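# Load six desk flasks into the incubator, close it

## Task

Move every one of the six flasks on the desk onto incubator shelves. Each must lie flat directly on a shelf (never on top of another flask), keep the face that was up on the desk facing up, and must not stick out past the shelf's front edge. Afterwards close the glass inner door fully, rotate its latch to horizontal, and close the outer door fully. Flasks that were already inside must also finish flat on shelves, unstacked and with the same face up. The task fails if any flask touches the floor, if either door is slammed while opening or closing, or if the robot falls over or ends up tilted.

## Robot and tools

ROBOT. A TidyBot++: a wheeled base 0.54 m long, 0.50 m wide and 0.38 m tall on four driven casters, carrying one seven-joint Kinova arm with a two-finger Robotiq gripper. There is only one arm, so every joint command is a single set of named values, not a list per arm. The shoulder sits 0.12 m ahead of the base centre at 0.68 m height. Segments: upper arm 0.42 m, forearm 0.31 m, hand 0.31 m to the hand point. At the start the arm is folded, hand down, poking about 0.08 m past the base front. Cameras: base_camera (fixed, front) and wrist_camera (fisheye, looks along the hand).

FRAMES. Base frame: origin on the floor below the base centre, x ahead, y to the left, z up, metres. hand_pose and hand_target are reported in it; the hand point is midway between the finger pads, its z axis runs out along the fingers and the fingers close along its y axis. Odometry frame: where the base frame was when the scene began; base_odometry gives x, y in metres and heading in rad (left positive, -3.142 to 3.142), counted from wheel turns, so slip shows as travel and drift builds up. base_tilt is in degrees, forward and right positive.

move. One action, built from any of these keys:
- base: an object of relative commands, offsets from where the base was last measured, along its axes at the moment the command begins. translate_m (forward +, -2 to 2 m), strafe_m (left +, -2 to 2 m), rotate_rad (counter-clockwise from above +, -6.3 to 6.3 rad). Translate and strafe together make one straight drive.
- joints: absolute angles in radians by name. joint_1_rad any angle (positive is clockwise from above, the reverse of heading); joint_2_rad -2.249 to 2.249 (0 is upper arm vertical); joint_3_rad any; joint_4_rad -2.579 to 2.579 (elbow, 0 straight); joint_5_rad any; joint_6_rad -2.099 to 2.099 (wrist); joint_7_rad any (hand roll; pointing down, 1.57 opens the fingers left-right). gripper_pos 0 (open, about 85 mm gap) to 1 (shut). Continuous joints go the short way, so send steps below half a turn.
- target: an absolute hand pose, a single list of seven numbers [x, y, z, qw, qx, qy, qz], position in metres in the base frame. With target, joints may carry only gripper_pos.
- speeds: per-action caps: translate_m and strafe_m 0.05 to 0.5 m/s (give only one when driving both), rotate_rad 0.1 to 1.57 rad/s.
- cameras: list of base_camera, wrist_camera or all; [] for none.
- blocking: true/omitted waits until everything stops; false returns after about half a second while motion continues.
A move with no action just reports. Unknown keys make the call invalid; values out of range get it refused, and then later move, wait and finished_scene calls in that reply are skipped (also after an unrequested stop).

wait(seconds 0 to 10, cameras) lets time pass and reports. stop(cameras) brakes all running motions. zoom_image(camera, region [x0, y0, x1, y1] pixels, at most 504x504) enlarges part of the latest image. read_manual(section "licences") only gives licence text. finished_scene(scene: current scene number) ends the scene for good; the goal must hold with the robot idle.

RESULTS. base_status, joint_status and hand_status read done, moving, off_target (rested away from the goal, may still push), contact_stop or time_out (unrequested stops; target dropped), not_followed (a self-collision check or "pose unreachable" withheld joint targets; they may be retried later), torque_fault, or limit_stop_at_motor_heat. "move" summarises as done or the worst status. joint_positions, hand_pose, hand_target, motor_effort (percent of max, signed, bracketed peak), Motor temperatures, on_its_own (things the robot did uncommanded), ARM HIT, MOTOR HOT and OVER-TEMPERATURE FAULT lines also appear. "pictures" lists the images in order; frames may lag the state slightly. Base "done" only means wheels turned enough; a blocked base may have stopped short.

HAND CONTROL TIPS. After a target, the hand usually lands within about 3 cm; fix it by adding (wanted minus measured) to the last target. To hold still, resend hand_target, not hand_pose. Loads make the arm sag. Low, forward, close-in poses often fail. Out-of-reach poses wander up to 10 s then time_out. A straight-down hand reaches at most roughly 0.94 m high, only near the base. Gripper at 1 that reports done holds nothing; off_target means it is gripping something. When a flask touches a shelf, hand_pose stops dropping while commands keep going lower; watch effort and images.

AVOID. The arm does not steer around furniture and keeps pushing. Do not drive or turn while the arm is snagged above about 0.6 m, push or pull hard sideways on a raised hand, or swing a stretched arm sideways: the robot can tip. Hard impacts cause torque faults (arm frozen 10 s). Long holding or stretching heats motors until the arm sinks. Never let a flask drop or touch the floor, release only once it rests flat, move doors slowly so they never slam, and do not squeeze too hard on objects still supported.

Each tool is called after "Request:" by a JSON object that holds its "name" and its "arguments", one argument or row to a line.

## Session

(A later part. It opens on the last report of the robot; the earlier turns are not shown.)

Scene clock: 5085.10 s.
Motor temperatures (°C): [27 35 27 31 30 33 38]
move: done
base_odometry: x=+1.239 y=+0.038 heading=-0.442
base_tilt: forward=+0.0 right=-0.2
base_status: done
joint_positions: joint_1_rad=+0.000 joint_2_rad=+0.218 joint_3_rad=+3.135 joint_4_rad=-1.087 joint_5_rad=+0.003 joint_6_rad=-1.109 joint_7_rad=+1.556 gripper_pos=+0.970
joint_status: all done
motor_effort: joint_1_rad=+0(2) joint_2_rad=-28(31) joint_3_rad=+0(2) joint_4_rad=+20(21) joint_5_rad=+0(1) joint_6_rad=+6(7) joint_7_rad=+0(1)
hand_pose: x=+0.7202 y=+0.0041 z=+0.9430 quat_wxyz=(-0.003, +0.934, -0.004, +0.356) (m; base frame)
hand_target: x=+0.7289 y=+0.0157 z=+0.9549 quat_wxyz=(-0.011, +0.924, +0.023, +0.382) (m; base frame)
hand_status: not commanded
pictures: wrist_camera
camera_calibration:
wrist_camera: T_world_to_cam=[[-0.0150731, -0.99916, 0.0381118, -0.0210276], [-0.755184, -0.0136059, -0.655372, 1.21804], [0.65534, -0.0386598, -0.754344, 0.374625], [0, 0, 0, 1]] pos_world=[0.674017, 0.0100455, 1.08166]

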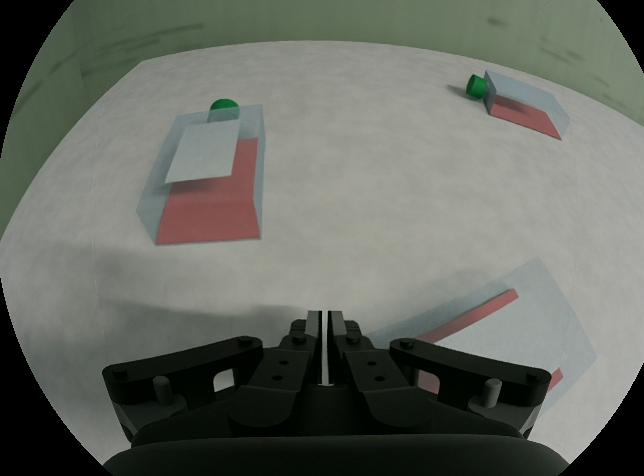

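Request:
{"name": "move", "arguments": {
  "joints": {"joint_2_rad": 0.21, "joint_4_rad": -1.13, "joint_6_rad": -1.03},
  "cameras": ["wrist_camera"]
}}

Request:
{"name": "zoom_image", "arguments": {
  "camera": "wrist_camera",
  "region": [260, 240, 620, 440]
}}

Scene clock: 5092.50 s.
Motor temperatures (°C): [27 35 27 31 30 33 38]
move: done
base_odometry: x=+1.239 y=+0.038 heading=-0.442
base_tilt: forward=+0.0 right=-0.2
base_status: not commanded
joint_positions: joint_1_rad=+0.000 joint_2_rad=+0.218 joint_3_rad=+3.135 joint_4_rad=-1.116 joint_5_rad=+0.003 joint_6_rad=-1.099 joint_7_rad=+1.556 gripper_pos=+0.970
joint_status: all done
motor_effort: joint_1_rad=+0(1) joint_2_rad=-28(31) joint_3_rad=+0(0) joint_4_rad=+19(20) joint_5_rad=+0(1) joint_6_rad=+6(7) joint_7_rad=-1(1)
hand_pose: x=+0.7182 y=+0.0041 z=+0.9303 quat_wxyz=(-0.003, +0.938, -0.004, +0.347) (m; base frame)
hand_target: x=+0.7295 y=+0.0156 z=+0.9423 quat_wxyz=(-0.011, +0.926, +0.023, +0.377) (m; base frame)
hand_status: not commanded
pictures: wrist_camera
camera_calibration:
wrist_camera: T_world_to_cam=[[-0.0142098, -0.999157, 0.038513, -0.0215757], [-0.767234, -0.0138046, -0.641218, 1.20365], [0.641209, -0.0386601, -0.766391, 0.387681], [0, 0, 0, 1]] pos_world=[0.674586, 0.0100461, 1.06975]

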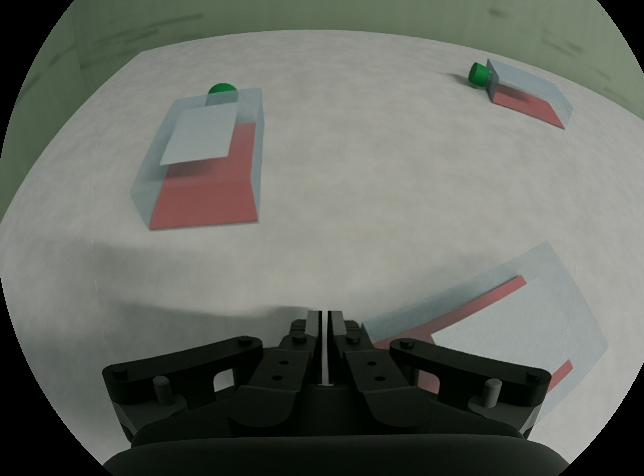

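Scaled by 1.400.

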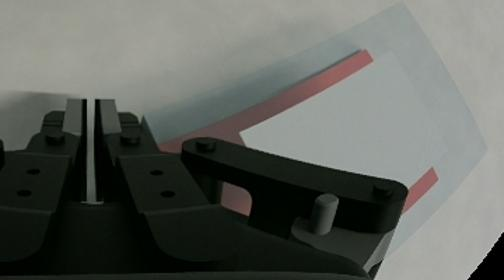

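Request:
{"name": "move", "arguments": {
  "base": {"translate_m": -0.045, "strafe_m": -0.011},
  "speeds": {"translate_m": 0.06},
  "cameras": ["wrist_camera"]
}}

Scene clock: 5104.67 s.
Motor temperatures (°C): [27 35 27 31 30 33 38]
move: done
base_odometry: x=+1.193 y=+0.047 heading=-0.442
base_tilt: forward=+0.0 right=-0.1
base_status: done
joint_positions: joint_1_rad=+0.000 joint_2_rad=+0.218 joint_3_rad=+3.135 joint_4_rad=-1.116 joint_5_rad=+0.003 joint_6_rad=-1.097 joint_7_rad=+1.556 gripper_pos=+0.970
joint_status: not commanded
motor_effort: joint_1_rad=+0(1) joint_2_rad=-29(31) joint_3_rad=+0(1) joint_4_rad=+19(20) joint_5_rad=-1(1) joint_6_rad=+6(7) joint_7_rad=+0(1)
hand_pose: x=+0.7186 y=+0.0041 z=+0.9307 quat_wxyz=(-0.003, +0.937, -0.004, +0.348) (m; base frame)
hand_target: x=+0.7295 y=+0.0156 z=+0.9423 quat_wxyz=(-0.011, +0.926, +0.023, +0.377) (m; base frame)
hand_status: not commanded
pictures: wrist_camera
camera_calibration:
wrist_camera: T_world_to_cam=[[-0.0142865, -0.999157, 0.0384853, -0.0215071], [-0.765959, -0.0138048, -0.642741, 1.20482], [0.64273, -0.0386607, -0.765116, 0.385475], [0, 0, 0, 1]] pos_world=[0.674779, 0.0100461, 1.07015]

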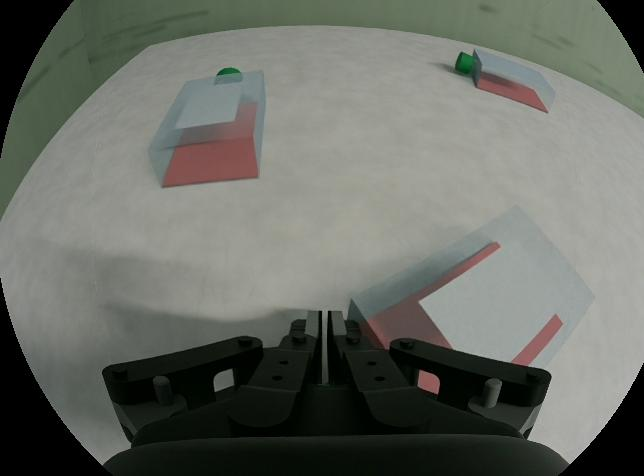

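Request:
{"name": "move", "arguments": {
  "base": {"translate_m": -0.033, "strafe_m": -0.024},
  "speeds": {"translate_m": 0.06},
  "cameras": ["wrist_camera"]
}}

Scene clock: 5121.00 s.
Motor temperatures (°C): [27 35 27 31 30 33 38]
move: done
base_odometry: x=+1.153 y=+0.040 heading=-0.442
base_tilt: forward=+0.0 right=-0.2
base_status: done
joint_positions: joint_1_rad=+0.000 joint_2_rad=+0.218 joint_3_rad=+3.135 joint_4_rad=-1.116 joint_5_rad=+0.003 joint_6_rad=-1.096 joint_7_rad=+1.556 gripper_pos=+0.970
joint_status: not commanded
motor_effort: joint_1_rad=+0(2) joint_2_rad=-29(31) joint_3_rad=+0(1) joint_4_rad=+19(20) joint_5_rad=+0(1) joint_6_rad=+6(7) joint_7_rad=+0(1)
hand_pose: x=+0.7187 y=+0.0041 z=+0.9309 quat_wxyz=(-0.003, +0.937, -0.004, +0.349) (m; base frame)
hand_target: x=+0.7295 y=+0.0156 z=+0.9423 quat_wxyz=(-0.011, +0.926, +0.023, +0.377) (m; base frame)
hand_status: not commanded
pictures: wrist_camera
camera_calibration:
wrist_camera: T_world_to_cam=[[-0.0143176, -0.999157, 0.0384727, -0.0214765], [-0.765457, -0.0138031, -0.64334, 1.20518], [0.643328, -0.0386603, -0.764614, 0.384613], [0, 0, 0, 1]] pos_world=[0.674776, 0.0100461, 1.07025]

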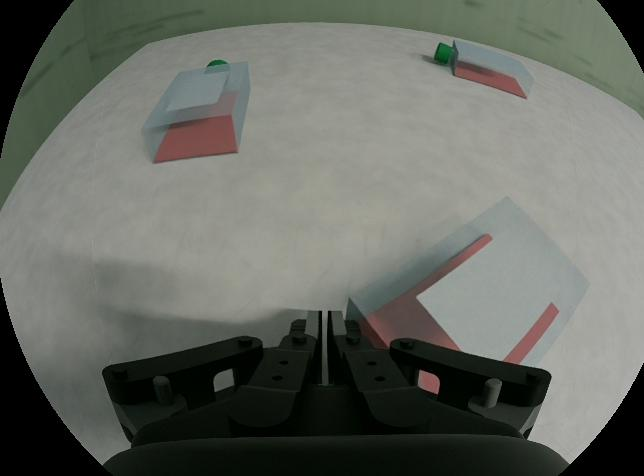

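Request:
{"name": "move", "arguments": {
  "base": {"translate_m": -0.03, "strafe_m": -0.004},
  "speeds": {"translate_m": 0.06},
  "cameras": ["wrist_camera"]
}}

Scene clock: 5143.73 s.
Motor temperatures (°C): [27 35 27 31 30 33 38]
move: done
base_odometry: x=+1.124 y=+0.049 heading=-0.442
base_tilt: forward=+0.0 right=-0.2
base_status: done
joint_positions: joint_1_rad=+0.000 joint_2_rad=+0.217 joint_3_rad=+3.135 joint_4_rad=-1.116 joint_5_rad=+0.003 joint_6_rad=-1.096 joint_7_rad=+1.556 gripper_pos=+0.970
joint_status: not commanded
motor_effort: joint_1_rad=+0(1) joint_2_rad=-28(32) joint_3_rad=+0(1) joint_4_rad=+19(20) joint_5_rad=-1(1) joint_6_rad=+6(7) joint_7_rad=+0(1)
hand_pose: x=+0.7187 y=+0.0041 z=+0.9313 quat_wxyz=(-0.003, +0.937, -0.004, +0.349) (m; base frame)
hand_target: x=+0.7295 y=+0.0156 z=+0.9423 quat_wxyz=(-0.011, +0.926, +0.023, +0.377) (m; base frame)
hand_status: not commanded
pictures: wrist_camera
camera_calibration:
wrist_camera: T_world_to_cam=[[-0.0143575, -0.999157, 0.0384589, -0.0214518], [-0.764772, -0.0138049, -0.644153, 1.20577], [0.644141, -0.0386607, -0.763929, 0.383705], [0, 0, 0, 1]] pos_world=[0.674672, 0.0100461, 1.07065]

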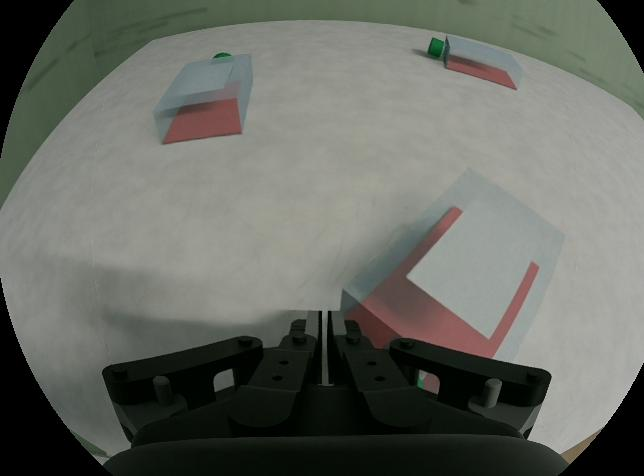

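Request:
{"name": "move", "arguments": {
  "base": {"translate_m": -0.026, "strafe_m": -0.026},
  "speeds": {"translate_m": 0.06},
  "cameras": ["wrist_camera"]
}}

Scene clock: 5158.17 s.
Motor temperatures (°C): [27 35 27 31 30 33 38]
move: done
base_odometry: x=+1.089 y=+0.037 heading=-0.442
base_tilt: forward=+0.0 right=-0.1
base_status: done
joint_positions: joint_1_rad=+0.000 joint_2_rad=+0.217 joint_3_rad=+3.135 joint_4_rad=-1.116 joint_5_rad=+0.003 joint_6_rad=-1.096 joint_7_rad=+1.556 gripper_pos=+0.970
joint_status: not commanded
motor_effort: joint_1_rad=+0(2) joint_2_rad=-28(31) joint_3_rad=+0(2) joint_4_rad=+19(20) joint_5_rad=+0(1) joint_6_rad=+6(7) joint_7_rad=+1(1)
hand_pose: x=+0.7188 y=+0.0042 z=+0.9311 quat_wxyz=(-0.003, +0.937, -0.004, +0.349) (m; base frame)
hand_target: x=+0.7295 y=+0.0156 z=+0.9423 quat_wxyz=(-0.011, +0.926, +0.023, +0.377) (m; base frame)
hand_status: not commanded
pictures: wrist_camera
camera_calibration:
wrist_camera: T_world_to_cam=[[-0.0143463, -0.999157, 0.0384622, -0.0214537], [-0.764954, -0.0138046, -0.643937, 1.20561], [0.643926, -0.0386599, -0.764111, 0.383827], [0, 0, 0, 1]] pos_world=[0.674773, 0.0100461, 1.07045]

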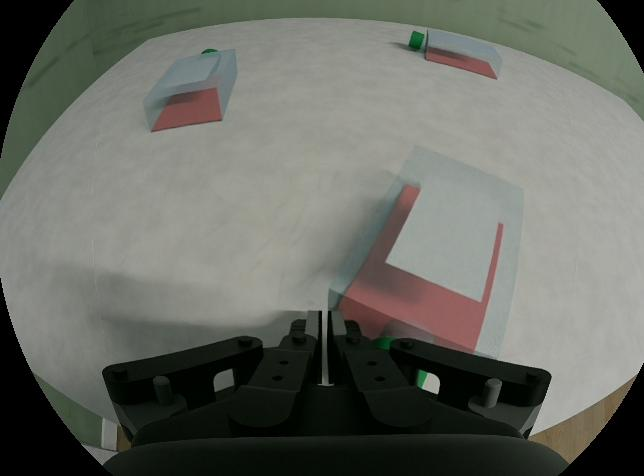

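Request:
{"name": "move", "arguments": {
  "base": {"translate_m": -0.016, "strafe_m": -0.027},
  "speeds": {"strafe_m": 0.06},
  "cameras": ["wrist_camera"]
}}

Request:
{"name": "move", "arguments": {
  "base": {"translate_m": -0.007, "strafe_m": -0.022},
  "speeds": {"strafe_m": 0.06},
  "cameras": ["wrist_camera"]
}}

Scene clock: 5172.07 s.
Motor temperatures (°C): [27 35 27 31 30 33 38]
move: done
base_odometry: x=+1.063 y=+0.019 heading=-0.442
base_tilt: forward=+0.0 right=-0.2
base_status: done
joint_positions: joint_1_rad=-0.001 joint_2_rad=+0.218 joint_3_rad=+3.135 joint_4_rad=-1.116 joint_5_rad=+0.003 joint_6_rad=-1.096 joint_7_rad=+1.556 gripper_pos=+0.970
joint_status: not commanded
motor_effort: joint_1_rad=+0(3) joint_2_rad=-28(31) joint_3_rad=+0(2) joint_4_rad=+19(20) joint_5_rad=+0(1) joint_6_rad=+6(7) joint_7_rad=+0(1)
hand_pose: x=+0.7188 y=+0.0043 z=+0.9311 quat_wxyz=(-0.003, +0.937, -0.004, +0.349) (m; base frame)
hand_target: x=+0.7295 y=+0.0156 z=+0.9423 quat_wxyz=(-0.011, +0.926, +0.023, +0.377) (m; base frame)
hand_status: not commanded
pictures: wrist_camera
camera_calibration:
wrist_camera: T_world_to_cam=[[-0.014071, -0.999167, 0.0383004, -0.0213666], [-0.765043, -0.0139055, -0.643829, 1.20556], [0.643825, -0.0383608, -0.76421, 0.384003], [0, 0, 0, 1]] pos_world=[0.674772, 0.0101458, 1.07045]

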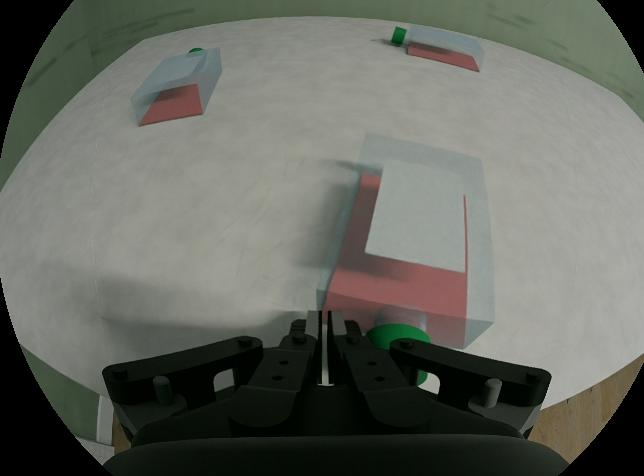

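Scene clock: 5172.97 s.
Motor temperatures (°C): [27 35 27 31 30 33 38]
move: done
base_odometry: x=+1.047 y=+0.002 heading=-0.442
base_tilt: forward=+0.0 right=-0.2
base_status: done
joint_positions: joint_1_rad=-0.001 joint_2_rad=+0.218 joint_3_rad=+3.135 joint_4_rad=-1.116 joint_5_rad=+0.003 joint_6_rad=-1.096 joint_7_rad=+1.556 gripper_pos=+0.970
joint_status: not commanded
motor_effort: joint_1_rad=+0(4) joint_2_rad=-28(31) joint_3_rad=+0(2) joint_4_rad=+19(20) joint_5_rad=+0(2) joint_6_rad=+6(7) joint_7_rad=-1(1)
hand_pose: x=+0.7188 y=+0.0045 z=+0.9311 quat_wxyz=(-0.003, +0.937, -0.003, +0.349) (m; base frame)
hand_target: x=+0.7295 y=+0.0156 z=+0.9423 quat_wxyz=(-0.011, +0.926, +0.023, +0.377) (m; base frame)
hand_status: not commanded
pictures: wrist_camera
camera_calibration:
wrist_camera: T_world_to_cam=[[-0.0137881, -0.999172, 0.0382798, -0.0213316], [-0.765044, -0.0141086, -0.643823, 1.20549], [0.64383, -0.0381628, -0.764216, 0.383936], [0, 0, 0, 1]] pos_world=[0.674771, 0.010346, 1.07035]

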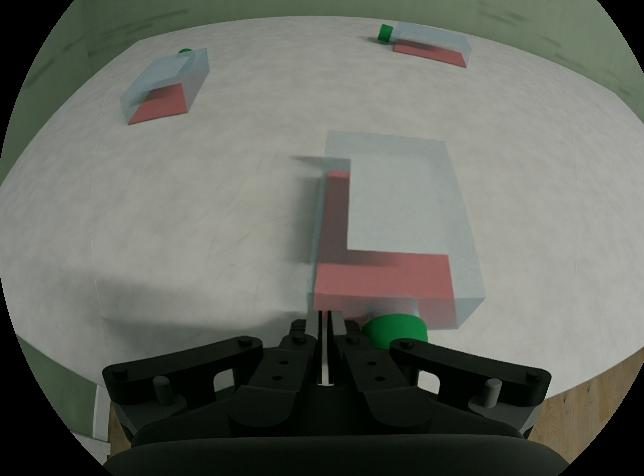

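Request:
{"name": "move", "arguments": {
  "joints": {"joint_2_rad": 0.19, "joint_4_rad": -0.93, "joint_6_rad": -1.20},
  "cameras": []
}}

Request:
{"name": "move", "arguments": {
  "base": {"translate_m": -0.189, "strafe_m": 0.0276, "rotate_rad": -0.07},
  "speeds": {"translate_m": 0.15},
  "joints": {"gripper_pos": 0.0},
  "cameras": []
}}

Request:
{"name": "move", "arguments": {
  "joints": {"joint_2_rad": 0.165, "joint_4_rad": -1.41, "joint_6_rad": -0.36},
  "cameras": ["wrist_camera", "base_camera"]
}}

Request:
{"name": "zoom_image", "arguments": {
  "camera": "wrist_camera",
  "region": [200, 120, 450, 320]
}}

Scene clock: 5196.87 s.
Motor temperatures (°C): [27 35 27 31 30 33 38]
move: done
base_odometry: x=+1.047 y=+0.002 heading=-0.442
base_tilt: forward=+0.0 right=-0.1
base_status: not commanded
joint_positions: joint_1_rad=-0.001 joint_2_rad=+0.208 joint_3_rad=+3.135 joint_4_rad=-0.947 joint_5_rad=+0.003 joint_6_rad=-1.126 joint_7_rad=+1.556 gripper_pos=+0.970
joint_status: all done
motor_effort: joint_1_rad=+0(1) joint_2_rad=-28(32) joint_3_rad=+0(0) joint_4_rad=+19(21) joint_5_rad=-1(1) joint_6_rad=+7(8) joint_7_rad=+0(1)
hand_pose: x=+0.7292 y=+0.0044 z=+1.0176 quat_wxyz=(-0.004, +0.909, -0.004, +0.417) (m; base frame)
hand_target: x=+0.7091 y=+0.0162 z=+1.0202 quat_wxyz=(-0.011, +0.916, +0.026, +0.400) (m; base frame)
hand_status: not commanded
pictures: none
No camera images: "cameras" was empty.

Scene clock: 5198.80 s.
Motor temperatures (°C): [27 35 27 31 30 33 38]
move: done
base_odometry: x=+0.888 y=+0.108 heading=-0.513
base_tilt: forward=+0.0 right=-0.2
base_status: done
joint_positions: joint_1_rad=+0.006 joint_2_rad=+0.200 joint_3_rad=+3.137 joint_4_rad=-0.947 joint_5_rad=+0.003 joint_6_rad=-1.127 joint_7_rad=+1.556 gripper_pos=+0.000
joint_status: all done
motor_effort: joint_1_rad=+0(3) joint_2_rad=-27(34) joint_3_rad=+0(2) joint_4_rad=+18(21) joint_5_rad=-1(2) joint_6_rad=+7(8) joint_7_rad=+0(1)
hand_pose: x=+0.7264 y=-0.0010 z=+1.0225 quat_wxyz=(-0.001, +0.907, -0.008, +0.421) (m; base frame)
hand_target: x=+0.7091 y=+0.0162 z=+1.0202 quat_wxyz=(-0.011, +0.916, +0.026, +0.400) (m; base frame)
hand_status: not commanded
pictures: none
No camera images: "cameras" was empty.

Scene clock: 5200.87 s.
Motor temperatures (°C): [27 35 27 31 30 33 38]
move: done
base_odometry: x=+0.888 y=+0.108 heading=-0.513
base_tilt: forward=+0.0 right=-0.2
base_status: not commanded
joint_positions: joint_1_rad=+0.006 joint_2_rad=+0.196 joint_3_rad=+3.137 joint_4_rad=-1.392 joint_5_rad=+0.003 joint_6_rad=-0.440 joint_7_rad=+1.556 gripper_pos=+0.000
joint_status: all done
motor_effort: joint_1_rad=+0(1) joint_2_rad=-29(31) joint_3_rad=+0(1) joint_4_rad=+21(22) joint_5_rad=-1(1) joint_6_rad=+8(9) joint_7_rad=+1(1)
hand_pose: x=+0.7945 y=-0.0006 z=+0.9518 quat_wxyz=(-0.002, +0.849, -0.006, +0.529) (m; base frame)
hand_target: x=+0.7932 y=+0.0106 z=+0.9848 quat_wxyz=(-0.004, +0.823, +0.012, +0.567) (m; base frame)
hand_status: not commanded
pictures: base_camera, wrist_camera
camera_calibration:
wrist_camera: T_world_to_cam=[[-0.0349658, -0.998992, 0.0281478, 0.000282565], [-0.453075, -0.00925884, -0.891424, 1.26458], [0.890786, -0.0439225, -0.452295, -0.142237], [0, 0, 0, 1]] pos_world=[0.699665, 0.00574345, 1.06294]

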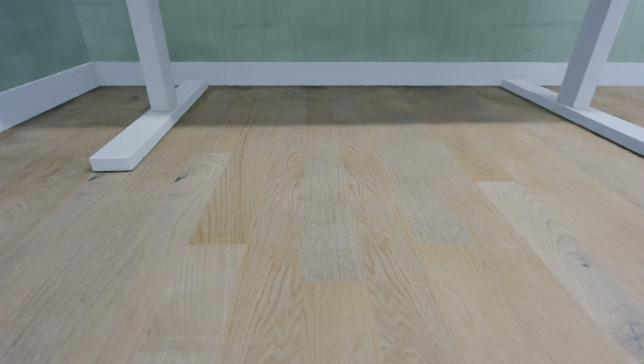

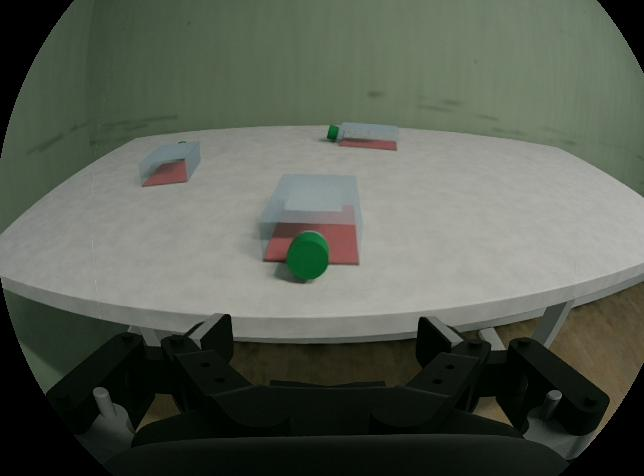

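Scaled by 2.016.

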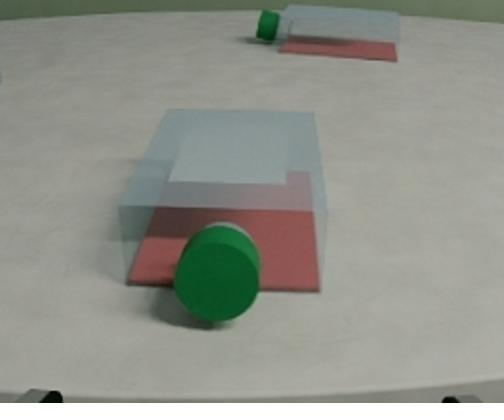

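Request:
{"name": "move", "arguments": {
  "base": {"translate_m": 0.07, "strafe_m": 0.0117},
  "speeds": {"translate_m": 0.1},
  "joints": {"joint_2_rad": 0.17, "joint_4_rad": -1.505, "joint_6_rad": -0.241},
  "cameras": ["wrist_camera"]
}}

Request:
{"name": "zoom_image", "arguments": {
  "camera": "wrist_camera",
  "region": [200, 180, 450, 420]
}}

Scene clock: 5225.00 s.
Motor temperatures (°C): [27 35 27 31 30 33 38]
move: done
base_odometry: x=+0.955 y=+0.084 heading=-0.513
base_tilt: forward=+0.0 right=-0.2
base_status: done
joint_positions: joint_1_rad=+0.006 joint_2_rad=+0.185 joint_3_rad=+3.137 joint_4_rad=-1.491 joint_5_rad=+0.003 joint_6_rad=-0.318 joint_7_rad=+1.556 gripper_pos=+0.000
joint_status: all done
motor_effort: joint_1_rad=+0(2) joint_2_rad=-29(33) joint_3_rad=+0(1) joint_4_rad=+21(22) joint_5_rad=-1(1) joint_6_rad=+8(9) joint_7_rad=-1(1)
hand_pose: x=+0.7928 y=-0.0005 z=+0.9348 quat_wxyz=(-0.003, +0.840, -0.006, +0.543) (m; base frame)
hand_target: x=+0.7956 y=+0.0094 z=+0.9586 quat_wxyz=(-0.003, +0.818, +0.011, +0.575) (m; base frame)
hand_status: not commanded
pictures: wrist_camera
camera_calibration:
wrist_camera: T_world_to_cam=[[-0.0355118, -0.999002, 0.0270839, 0.00234952], [-0.42229, -0.00956242, -0.906411, 1.23822], [0.905765, -0.0436255, -0.421529, -0.188968], [0, 0, 0, 1]] pos_world=[0.694132, 0.00594376, 1.04262]

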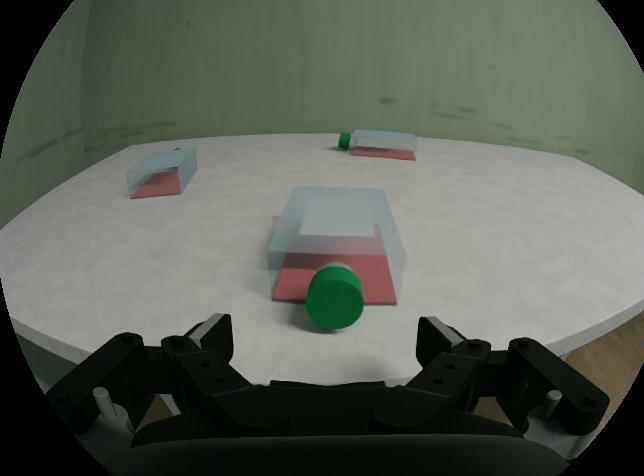

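Scaled by 2.016.

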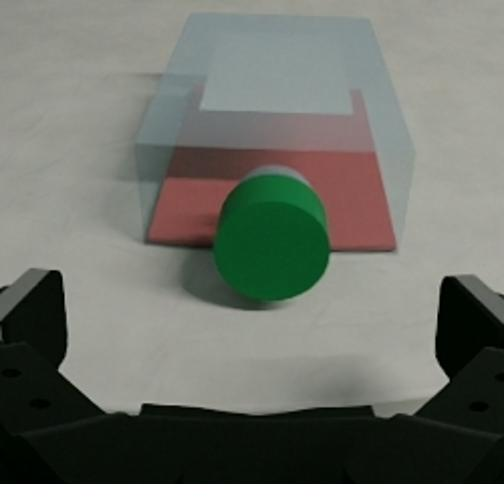

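Request:
{"name": "move", "arguments": {
  "base": {"translate_m": 0.03, "strafe_m": -0.007},
  "speeds": {"translate_m": 0.08},
  "joints": {"joint_4_rad": -1.535, "joint_6_rad": -0.218},
  "cameras": ["wrist_camera"]
}}

Request:
{"name": "zoom_image", "arguments": {
  "camera": "wrist_camera",
  "region": [200, 180, 450, 420]
}}

Scene clock: 5240.60 s.
Motor temperatures (°C): [27 35 27 31 30 33 38]
move: done
base_odometry: x=+0.978 y=+0.063 heading=-0.512
base_tilt: forward=+0.0 right=-0.2
base_status: done
joint_positions: joint_1_rad=+0.006 joint_2_rad=+0.182 joint_3_rad=+3.137 joint_4_rad=-1.520 joint_5_rad=+0.003 joint_6_rad=-0.293 joint_7_rad=+1.556 gripper_pos=+0.000
joint_status: all done
motor_effort: joint_1_rad=-1(1) joint_2_rad=-29(33) joint_3_rad=+0(1) joint_4_rad=+21(23) joint_5_rad=+0(1) joint_6_rad=+9(9) joint_7_rad=+0(1)
hand_pose: x=+0.7906 y=-0.0004 z=+0.9264 quat_wxyz=(-0.003, +0.840, -0.006, +0.542) (m; base frame)
hand_target: x=+0.7938 y=+0.0091 z=+0.9471 quat_wxyz=(-0.003, +0.820, +0.010, +0.572) (m; base frame)
hand_status: not commanded
pictures: wrist_camera
camera_calibration:
wrist_camera: T_world_to_cam=[[-0.0353882, -0.999007, 0.0270853, 0.0024162], [-0.423385, -0.00956327, -0.9059, 1.23009], [0.905259, -0.0435257, -0.422626, -0.189174], [0, 0, 0, 1]] pos_world=[0.692136, 0.00594354, 1.03432]

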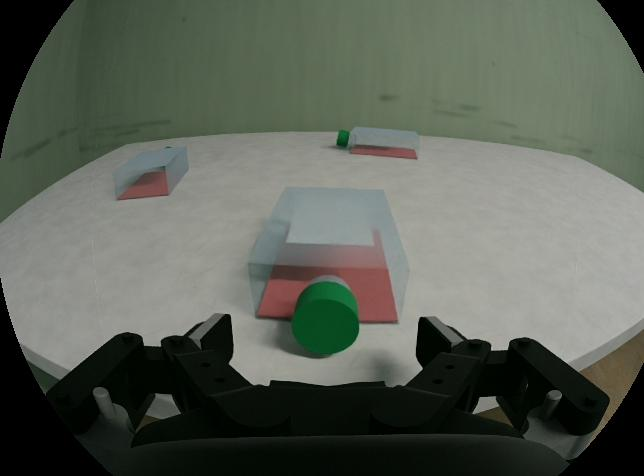

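Scaled by 2.016.

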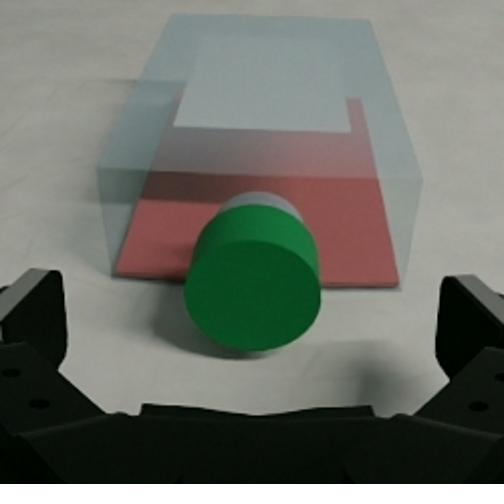

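Request:
{"name": "move", "arguments": {
  "base": {"translate_m": 0.029},
  "speeds": {"translate_m": 0.06},
  "joints": {"joint_4_rad": -1.541, "joint_6_rad": -0.212},
  "cameras": ["wrist_camera"]
}}

Request:
{"name": "zoom_image", "arguments": {
  "camera": "wrist_camera",
  "region": [200, 180, 450, 420]
}}

Scene clock: 5252.83 s.
Motor temperatures (°C): [27 35 27 31 30 33 38]
move: done
base_odometry: x=+1.003 y=+0.049 heading=-0.513
base_tilt: forward=+0.1 right=-0.2
base_status: done
joint_positions: joint_1_rad=+0.006 joint_2_rad=+0.182 joint_3_rad=+3.137 joint_4_rad=-1.525 joint_5_rad=+0.003 joint_6_rad=-0.287 joint_7_rad=+1.556 gripper_pos=+0.000
joint_status: all done
motor_effort: joint_1_rad=+0(1) joint_2_rad=-29(33) joint_3_rad=+0(1) joint_4_rad=+21(22) joint_5_rad=-1(1) joint_6_rad=+9(9) joint_7_rad=+0(1)
hand_pose: x=+0.7902 y=-0.0004 z=+0.9253 quat_wxyz=(-0.003, +0.840, -0.006, +0.543) (m; base frame)
hand_target: x=+0.7935 y=+0.0090 z=+0.9453 quat_wxyz=(-0.003, +0.820, +0.010, +0.572) (m; base frame)
hand_status: not commanded
pictures: wrist_camera
camera_calibration:
wrist_camera: T_world_to_cam=[[-0.0354145, -0.999007, 0.0270438, 0.00249204], [-0.422454, -0.00955917, -0.906334, 1.22859], [0.905692, -0.0435221, -0.421696, -0.190486], [0, 0, 0, 1]] pos_world=[0.691632, 0.00594352, 1.03312]

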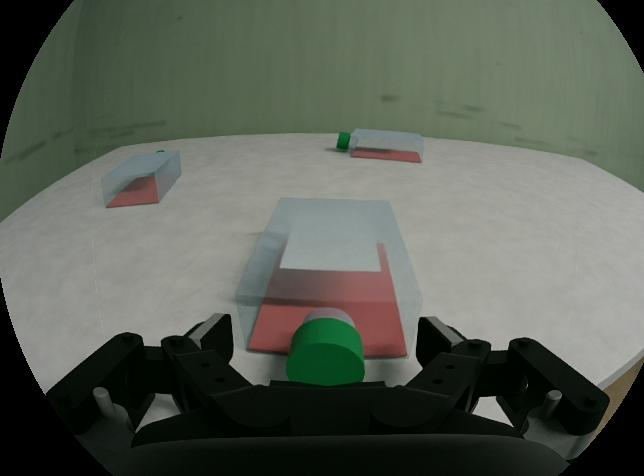

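Scaled by 2.016.

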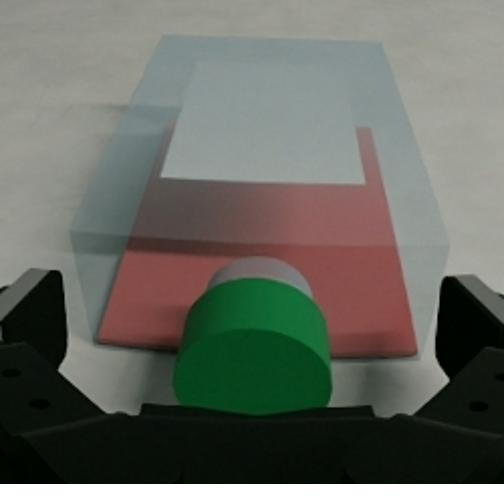

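Aligned similarly to last time. Close the gripper.

Request:
{"name": "move", "arguments": {
  "joints": {"gripper_pos": 0.8},
  "cameras": ["wrist_camera"]
}}

Request:
{"name": "move", "arguments": {
  "joints": {"joint_2_rad": 0.05},
  "cameras": ["wrist_camera"]
}}

Scene clock: 5257.80 s.
Motor temperatures (°C): [27 35 27 31 30 33 38]
move: off_target
base_odometry: x=+1.003 y=+0.049 heading=-0.513
base_tilt: forward=+0.1 right=-0.2
base_status: not commanded
joint_positions: joint_1_rad=+0.006 joint_2_rad=+0.182 joint_3_rad=+3.137 joint_4_rad=-1.525 joint_5_rad=+0.003 joint_6_rad=-0.286 joint_7_rad=+1.556 gripper_pos=+0.686
joint_status: gripper_pos off_target (ended at +0.686, target +0.800)
motor_effort: joint_1_rad=+0(1) joint_2_rad=-29(30) joint_3_rad=+0(1) joint_4_rad=+21(21) joint_5_rad=-1(1) joint_6_rad=+9(9) joint_7_rad=+0(1)
hand_pose: x=+0.7903 y=-0.0004 z=+0.9256 quat_wxyz=(-0.003, +0.840, -0.006, +0.543) (m; base frame)
hand_target: x=+0.7935 y=+0.0090 z=+0.9453 quat_wxyz=(-0.003, +0.820, +0.010, +0.572) (m; base frame)
hand_status: not commanded
pictures: wrist_camera
camera_calibration:
wrist_camera: T_world_to_cam=[[-0.0354382, -0.999007, 0.0270182, 0.00252927], [-0.42168, -0.00956319, -0.906694, 1.22861], [0.906052, -0.0435247, -0.420923, -0.191446], [0, 0, 0, 1]] pos_world=[0.691629, 0.00594353, 1.03332]

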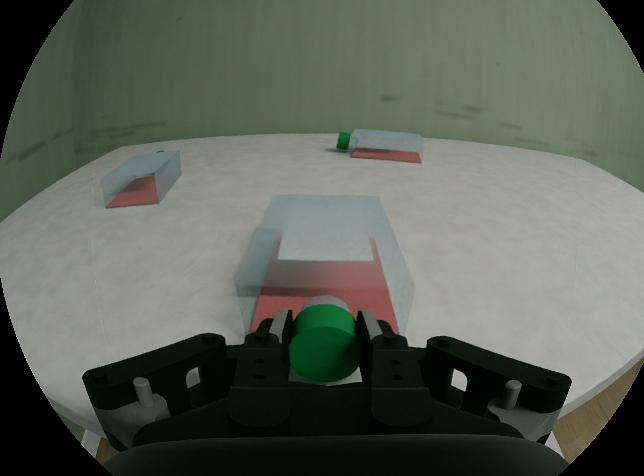

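Scene clock: 5258.90 s.
Motor temperatures (°C): [27 35 27 31 30 33 38]
move: done
base_odometry: x=+1.003 y=+0.049 heading=-0.513
base_tilt: forward=+0.0 right=-0.2
base_status: not commanded
joint_positions: joint_1_rad=+0.006 joint_2_rad=+0.067 joint_3_rad=+3.137 joint_4_rad=-1.535 joint_5_rad=+0.003 joint_6_rad=-0.286 joint_7_rad=+1.556 gripper_pos=+0.686
joint_status: all done
motor_effort: joint_1_rad=-1(1) joint_2_rad=-26(33) joint_3_rad=+0(0) joint_4_rad=+22(24) joint_5_rad=+0(1) joint_6_rad=+10(10) joint_7_rad=+0(1)
hand_pose: x=+0.7572 y=-0.0002 z=+0.9949 quat_wxyz=(-0.003, +0.810, -0.006, +0.587) (m; base frame)
hand_target: x=+0.7571 y=+0.0090 z=+1.0241 quat_wxyz=(-0.002, +0.784, +0.010, +0.620) (m; base frame)
hand_status: not commanded
pictures: wrist_camera
camera_calibration:
wrist_camera: T_world_to_cam=[[-0.0380883, -0.998992, 0.0237673, 0.00495941], [-0.323884, -0.0101589, -0.946042, 1.24264], [0.94533, -0.0437309, -0.32317, -0.259139], [0, 0, 0, 1]] pos_world=[0.647631, 0.00624589, 1.09172]

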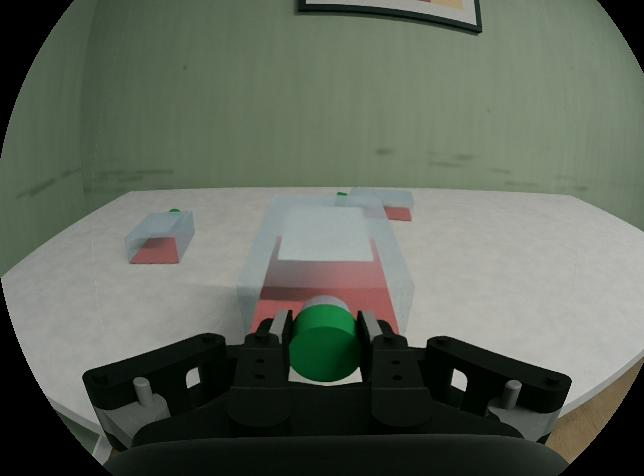

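Request:
{"name": "move", "arguments": {
  "base": {"translate_m": -0.4131, "strafe_m": -0.87, "rotate_rad": -1.539},
  "speeds": {"strafe_m": 0.28, "rotate_rad": 0.5}
}}

Request:
{"name": "zoom_image", "arguments": {
  "camera": "base_camera",
  "region": [240, 60, 540, 130]
}}

Scene clock: 5285.90 s.
Motor temperatures (°C): [27 35 27 31 30 33 38]
move: done
base_odometry: x=+0.216 y=-0.507 heading=-2.052
base_tilt: forward=+0.0 right=-0.2
base_status: done
joint_positions: joint_1_rad=-0.001 joint_2_rad=+0.068 joint_3_rad=+3.133 joint_4_rad=-1.535 joint_5_rad=+0.003 joint_6_rad=-0.286 joint_7_rad=+1.556 gripper_pos=+0.686
joint_status: not commanded
motor_effort: joint_1_rad=+0(5) joint_2_rad=-26(30) joint_3_rad=+0(4) joint_4_rad=+23(23) joint_5_rad=+0(2) joint_6_rad=+9(10) joint_7_rad=-1(1)
hand_pose: x=+0.7575 y=+0.0074 z=+0.9941 quat_wxyz=(-0.006, +0.810, -0.001, +0.586) (m; base frame)
hand_target: x=+0.7571 y=+0.0090 z=+1.0241 quat_wxyz=(-0.002, +0.784, +0.010, +0.620) (m; base frame)
hand_status: not commanded
pictures: base_camera, wrist_camera
camera_calibration:
wrist_camera: T_world_to_cam=[[-0.0259144, -0.999387, 0.0235543, 0.00362014], [-0.325002, -0.0138595, -0.945612, 1.24249], [0.945358, -0.0321602, -0.324443, -0.258286], [0, 0, 0, 1]] pos_world=[0.648077, 0.0125316, 1.09103]

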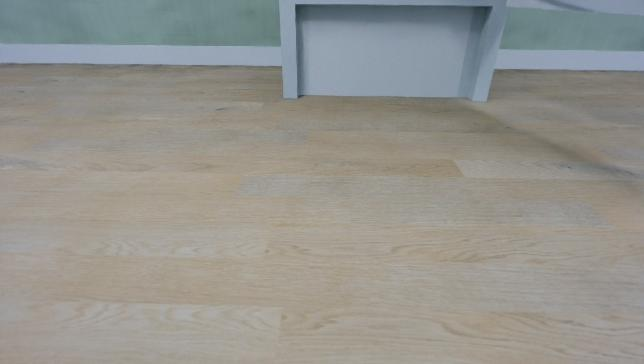

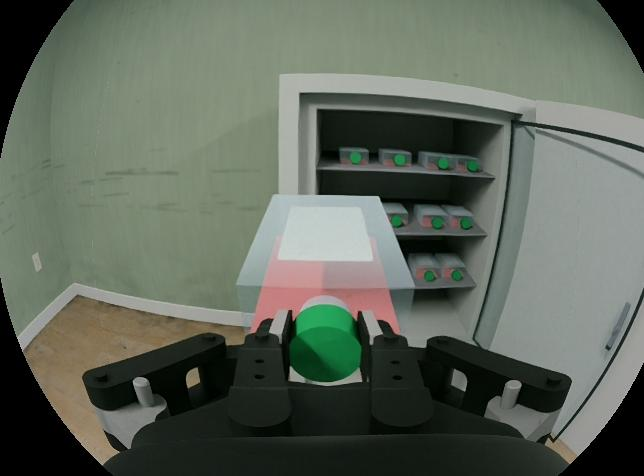

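Scaled by 1.680.

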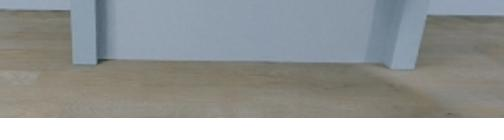

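Request:
{"name": "zoom_image", "arguments": {
  "camera": "wrist_camera",
  "region": [270, 60, 540, 330]
}}

Scaled by 1.867.

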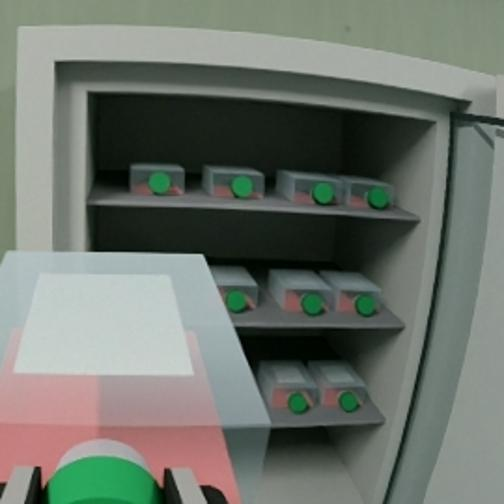

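Request:
{"name": "move", "arguments": {
  "base": {"translate_m": 0.495, "strafe_m": -0.07},
  "speeds": {"translate_m": 0.2},
  "joints": {"joint_2_rad": 0.24, "joint_4_rad": -1.755, "joint_6_rad": 0.103}
}}

Request:
{"name": "zoom_image", "arguments": {
  "camera": "wrist_camera",
  "region": [80, 20, 584, 330]
}}

Request:
{"name": "zoom_image", "arguments": {
  "camera": "base_camera",
  "region": [120, 100, 220, 190]
}}

Request:
{"name": "zoom_image", "arguments": {
  "camera": "base_camera",
  "region": [420, 100, 520, 190]
}}

Scene clock: 5355.40 s.
Motor temperatures (°C): [27 34 27 31 30 33 38]
move: done
base_odometry: x=-0.075 y=-0.913 heading=-2.052
base_tilt: forward=+0.0 right=-0.2
base_status: done
joint_positions: joint_1_rad=-0.001 joint_2_rad=+0.263 joint_3_rad=+3.133 joint_4_rad=-1.756 joint_5_rad=+0.003 joint_6_rad=+0.022 joint_7_rad=+1.556 gripper_pos=+0.686
joint_status: all done
motor_effort: joint_1_rad=+0(1) joint_2_rad=-32(38) joint_3_rad=+0(1) joint_4_rad=+20(24) joint_5_rad=+0(1) joint_6_rad=+9(11) joint_7_rad=+0(1)
hand_pose: x=+0.7950 y=+0.0078 z=+0.8233 quat_wxyz=(-0.007, +0.841, -0.001, +0.542) (m; base frame)
hand_target: x=+0.8008 y=+0.0055 z=+0.8629 quat_wxyz=(+0.002, +0.811, +0.006, +0.585) (m; base frame)
hand_status: not commanded
pictures: base_camera, wrist_camera
camera_calibration:
wrist_camera: T_world_to_cam=[[-0.0225267, -0.999425, 0.0253396, 0.00471014], [-0.424957, -0.0133701, -0.905115, 1.13924], [0.904933, -0.0311575, -0.424411, -0.234658], [0, 0, 0, 1]] pos_world=[0.696582, 0.0126278, 0.93143]

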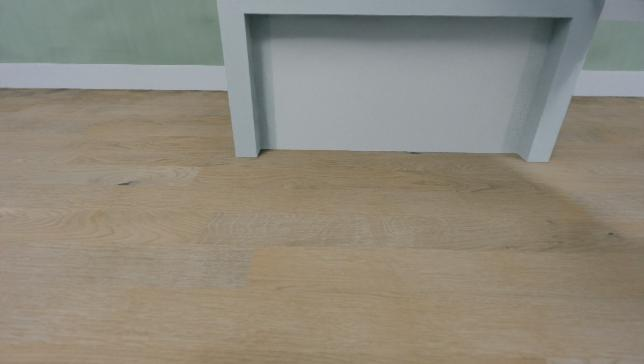

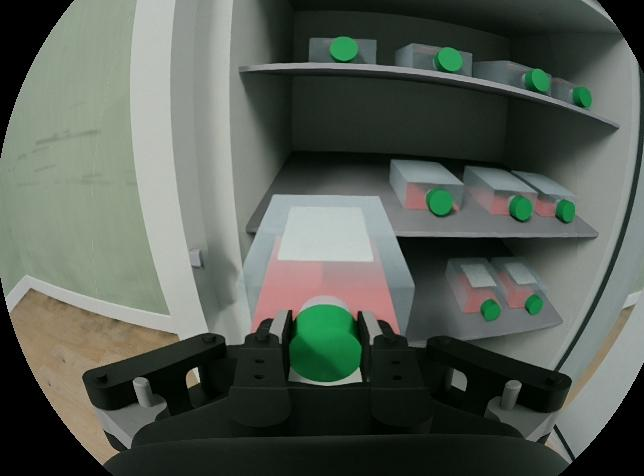

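Scaled by 1.000.

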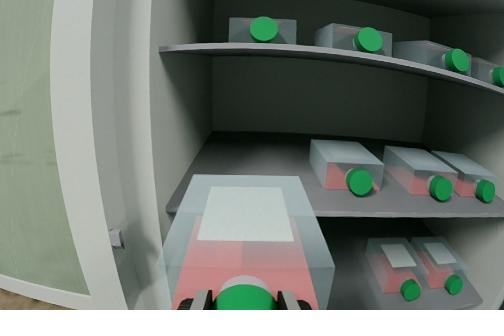

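Scaled by 5.040.

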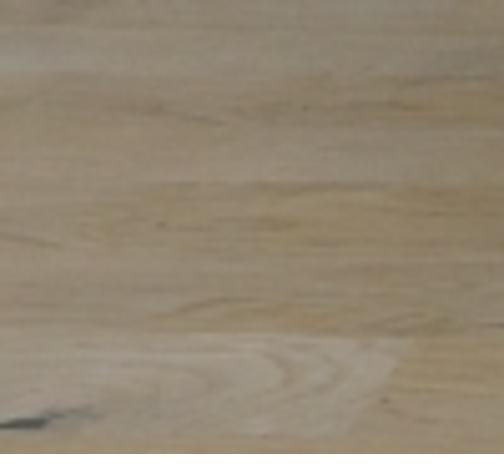

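Scaled by 5.040.

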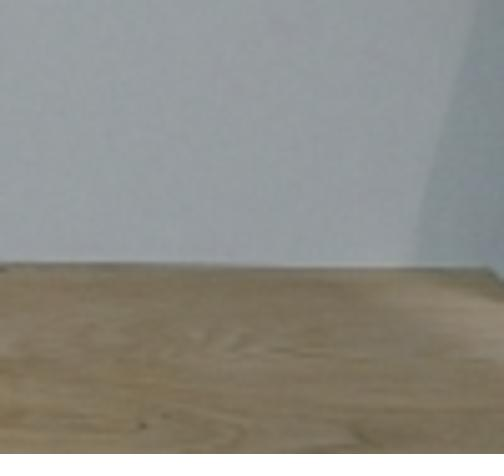

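Request:
{"name": "zoom_image", "arguments": {
  "camera": "base_camera",
  "region": [210, 120, 290, 180]
}}

Request:
{"name": "zoom_image", "arguments": {
  "camera": "base_camera",
  "region": [500, 120, 580, 180]
}}

Scaled by 6.300.

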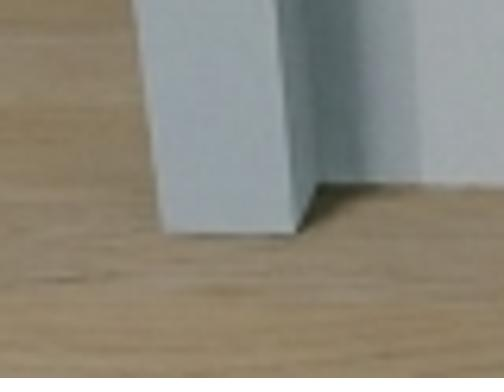

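Scaled by 6.300.

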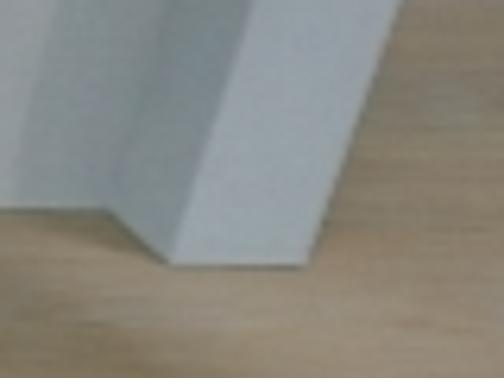

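Request:
{"name": "move", "arguments": {
  "base": {"strafe_m": 0.02, "rotate_rad": -0.03},
  "speeds": {"strafe_m": 0.08, "rotate_rad": 0.1},
  "cameras": []
}}

Request:
{"name": "move", "arguments": {
  "base": {"translate_m": 0.13},
  "speeds": {"translate_m": 0.12}
}}

Request:
{"name": "zoom_image", "arguments": {
  "camera": "wrist_camera",
  "region": [80, 20, 584, 380]
}}

Scene clock: 5379.17 s.
Motor temperatures (°C): [27 35 27 31 30 33 38]
move: done
base_odometry: x=-0.057 y=-0.922 heading=-2.083
base_tilt: forward=+0.0 right=-0.2
base_status: done
joint_positions: joint_1_rad=-0.001 joint_2_rad=+0.263 joint_3_rad=+3.133 joint_4_rad=-1.756 joint_5_rad=+0.003 joint_6_rad=+0.022 joint_7_rad=+1.556 gripper_pos=+0.686
joint_status: not commanded
motor_effort: joint_1_rad=+0(3) joint_2_rad=-32(33) joint_3_rad=+0(3) joint_4_rad=+20(21) joint_5_rad=+0(1) joint_6_rad=+9(10) joint_7_rad=+0(1)
hand_pose: x=+0.7950 y=+0.0078 z=+0.8233 quat_wxyz=(-0.007, +0.841, -0.001, +0.542) (m; base frame)
hand_target: x=+0.8008 y=+0.0055 z=+0.8629 quat_wxyz=(+0.002, +0.811, +0.006, +0.585) (m; base frame)
hand_status: not commanded
pictures: none
No camera images: "cameras" was empty.

Scene clock: 5380.83 s.
Motor temperatures (°C): [27 35 27 31 30 33 38]
move: done
base_odometry: x=-0.121 y=-1.036 heading=-2.083
base_tilt: forward=+0.0 right=-0.2
base_status: done
joint_positions: joint_1_rad=-0.001 joint_2_rad=+0.261 joint_3_rad=+3.133 joint_4_rad=-1.756 joint_5_rad=+0.003 joint_6_rad=+0.023 joint_7_rad=+1.556 gripper_pos=+0.686
joint_status: not commanded
motor_effort: joint_1_rad=+0(1) joint_2_rad=-31(34) joint_3_rad=+0(1) joint_4_rad=+20(21) joint_5_rad=-1(1) joint_6_rad=+9(10) joint_7_rad=+0(1)
hand_pose: x=+0.7949 y=+0.0078 z=+0.8248 quat_wxyz=(-0.007, +0.840, -0.001, +0.543) (m; base frame)
hand_target: x=+0.8008 y=+0.0055 z=+0.8629 quat_wxyz=(+0.002, +0.811, +0.006, +0.585) (m; base frame)
hand_status: not commanded
pictures: base_camera, wrist_camera
camera_calibration:
wrist_camera: T_world_to_cam=[[-0.0225047, -0.999428, 0.0252344, 0.0048531], [-0.422443, -0.0133704, -0.906291, 1.13949], [0.90611, -0.031056, -0.421901, -0.236936], [0, 0, 0, 1]] pos_world=[0.696171, 0.0127276, 0.932628]

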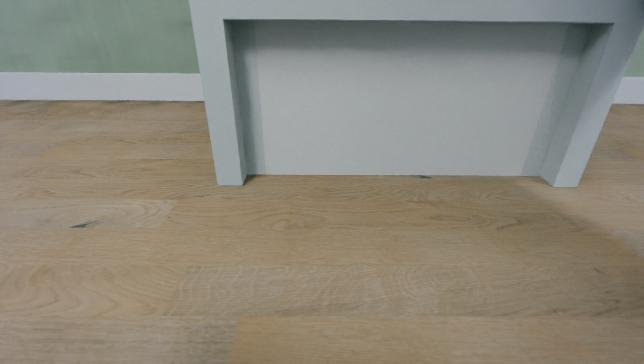

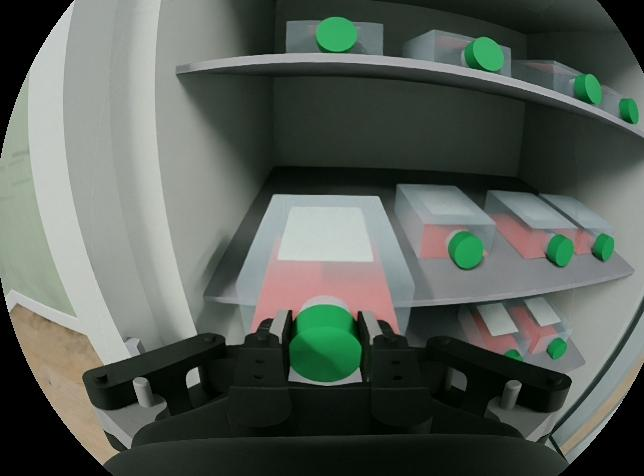

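Scaled by 1.000.

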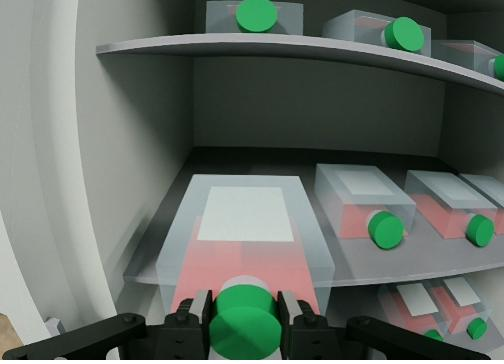

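Request:
{"name": "move", "arguments": {
  "cameras": ["wrist_camera", "base_camera"]
}}

Scene clock: 5447.83 s.
Motor temperatures (°C): [27 35 27 31 30 33 38]
base_odometry: x=-0.121 y=-1.036 heading=-2.083
base_tilt: forward=+0.0 right=-0.2
base_status: done
joint_positions: joint_1_rad=-0.001 joint_2_rad=+0.261 joint_3_rad=+3.133 joint_4_rad=-1.756 joint_5_rad=+0.003 joint_6_rad=+0.023 joint_7_rad=+1.556 gripper_pos=+0.686
joint_status: not commanded
motor_effort: joint_1_rad=+0(1) joint_2_rad=-31(34) joint_3_rad=+0(1) joint_4_rad=+20(21) joint_5_rad=-1(1) joint_6_rad=+9(10) joint_7_rad=+0(1)
hand_pose: x=+0.7949 y=+0.0078 z=+0.8248 quat_wxyz=(-0.007, +0.840, -0.001, +0.543) (m; base frame)
hand_target: x=+0.8008 y=+0.0055 z=+0.8629 quat_wxyz=(+0.002, +0.811, +0.006, +0.585) (m; base frame)
hand_status: not commanded
pictures: base_camera, wrist_camera
camera_calibration:
wrist_camera: T_world_to_cam=[[-0.0225047, -0.999428, 0.0252344, 0.0048531], [-0.422443, -0.0133704, -0.906291, 1.13949], [0.90611, -0.031056, -0.421901, -0.236936], [0, 0, 0, 1]] pos_world=[0.696171, 0.0127276, 0.932628]

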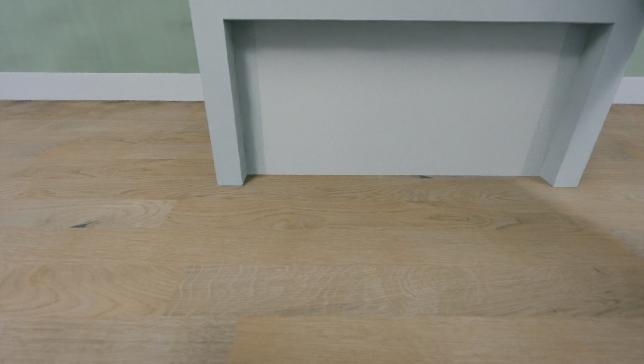

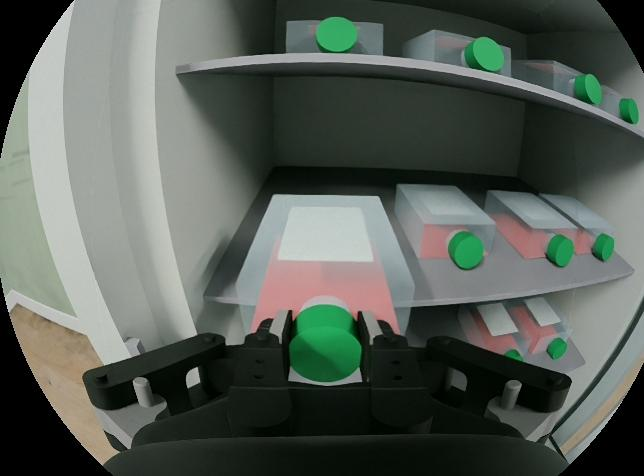

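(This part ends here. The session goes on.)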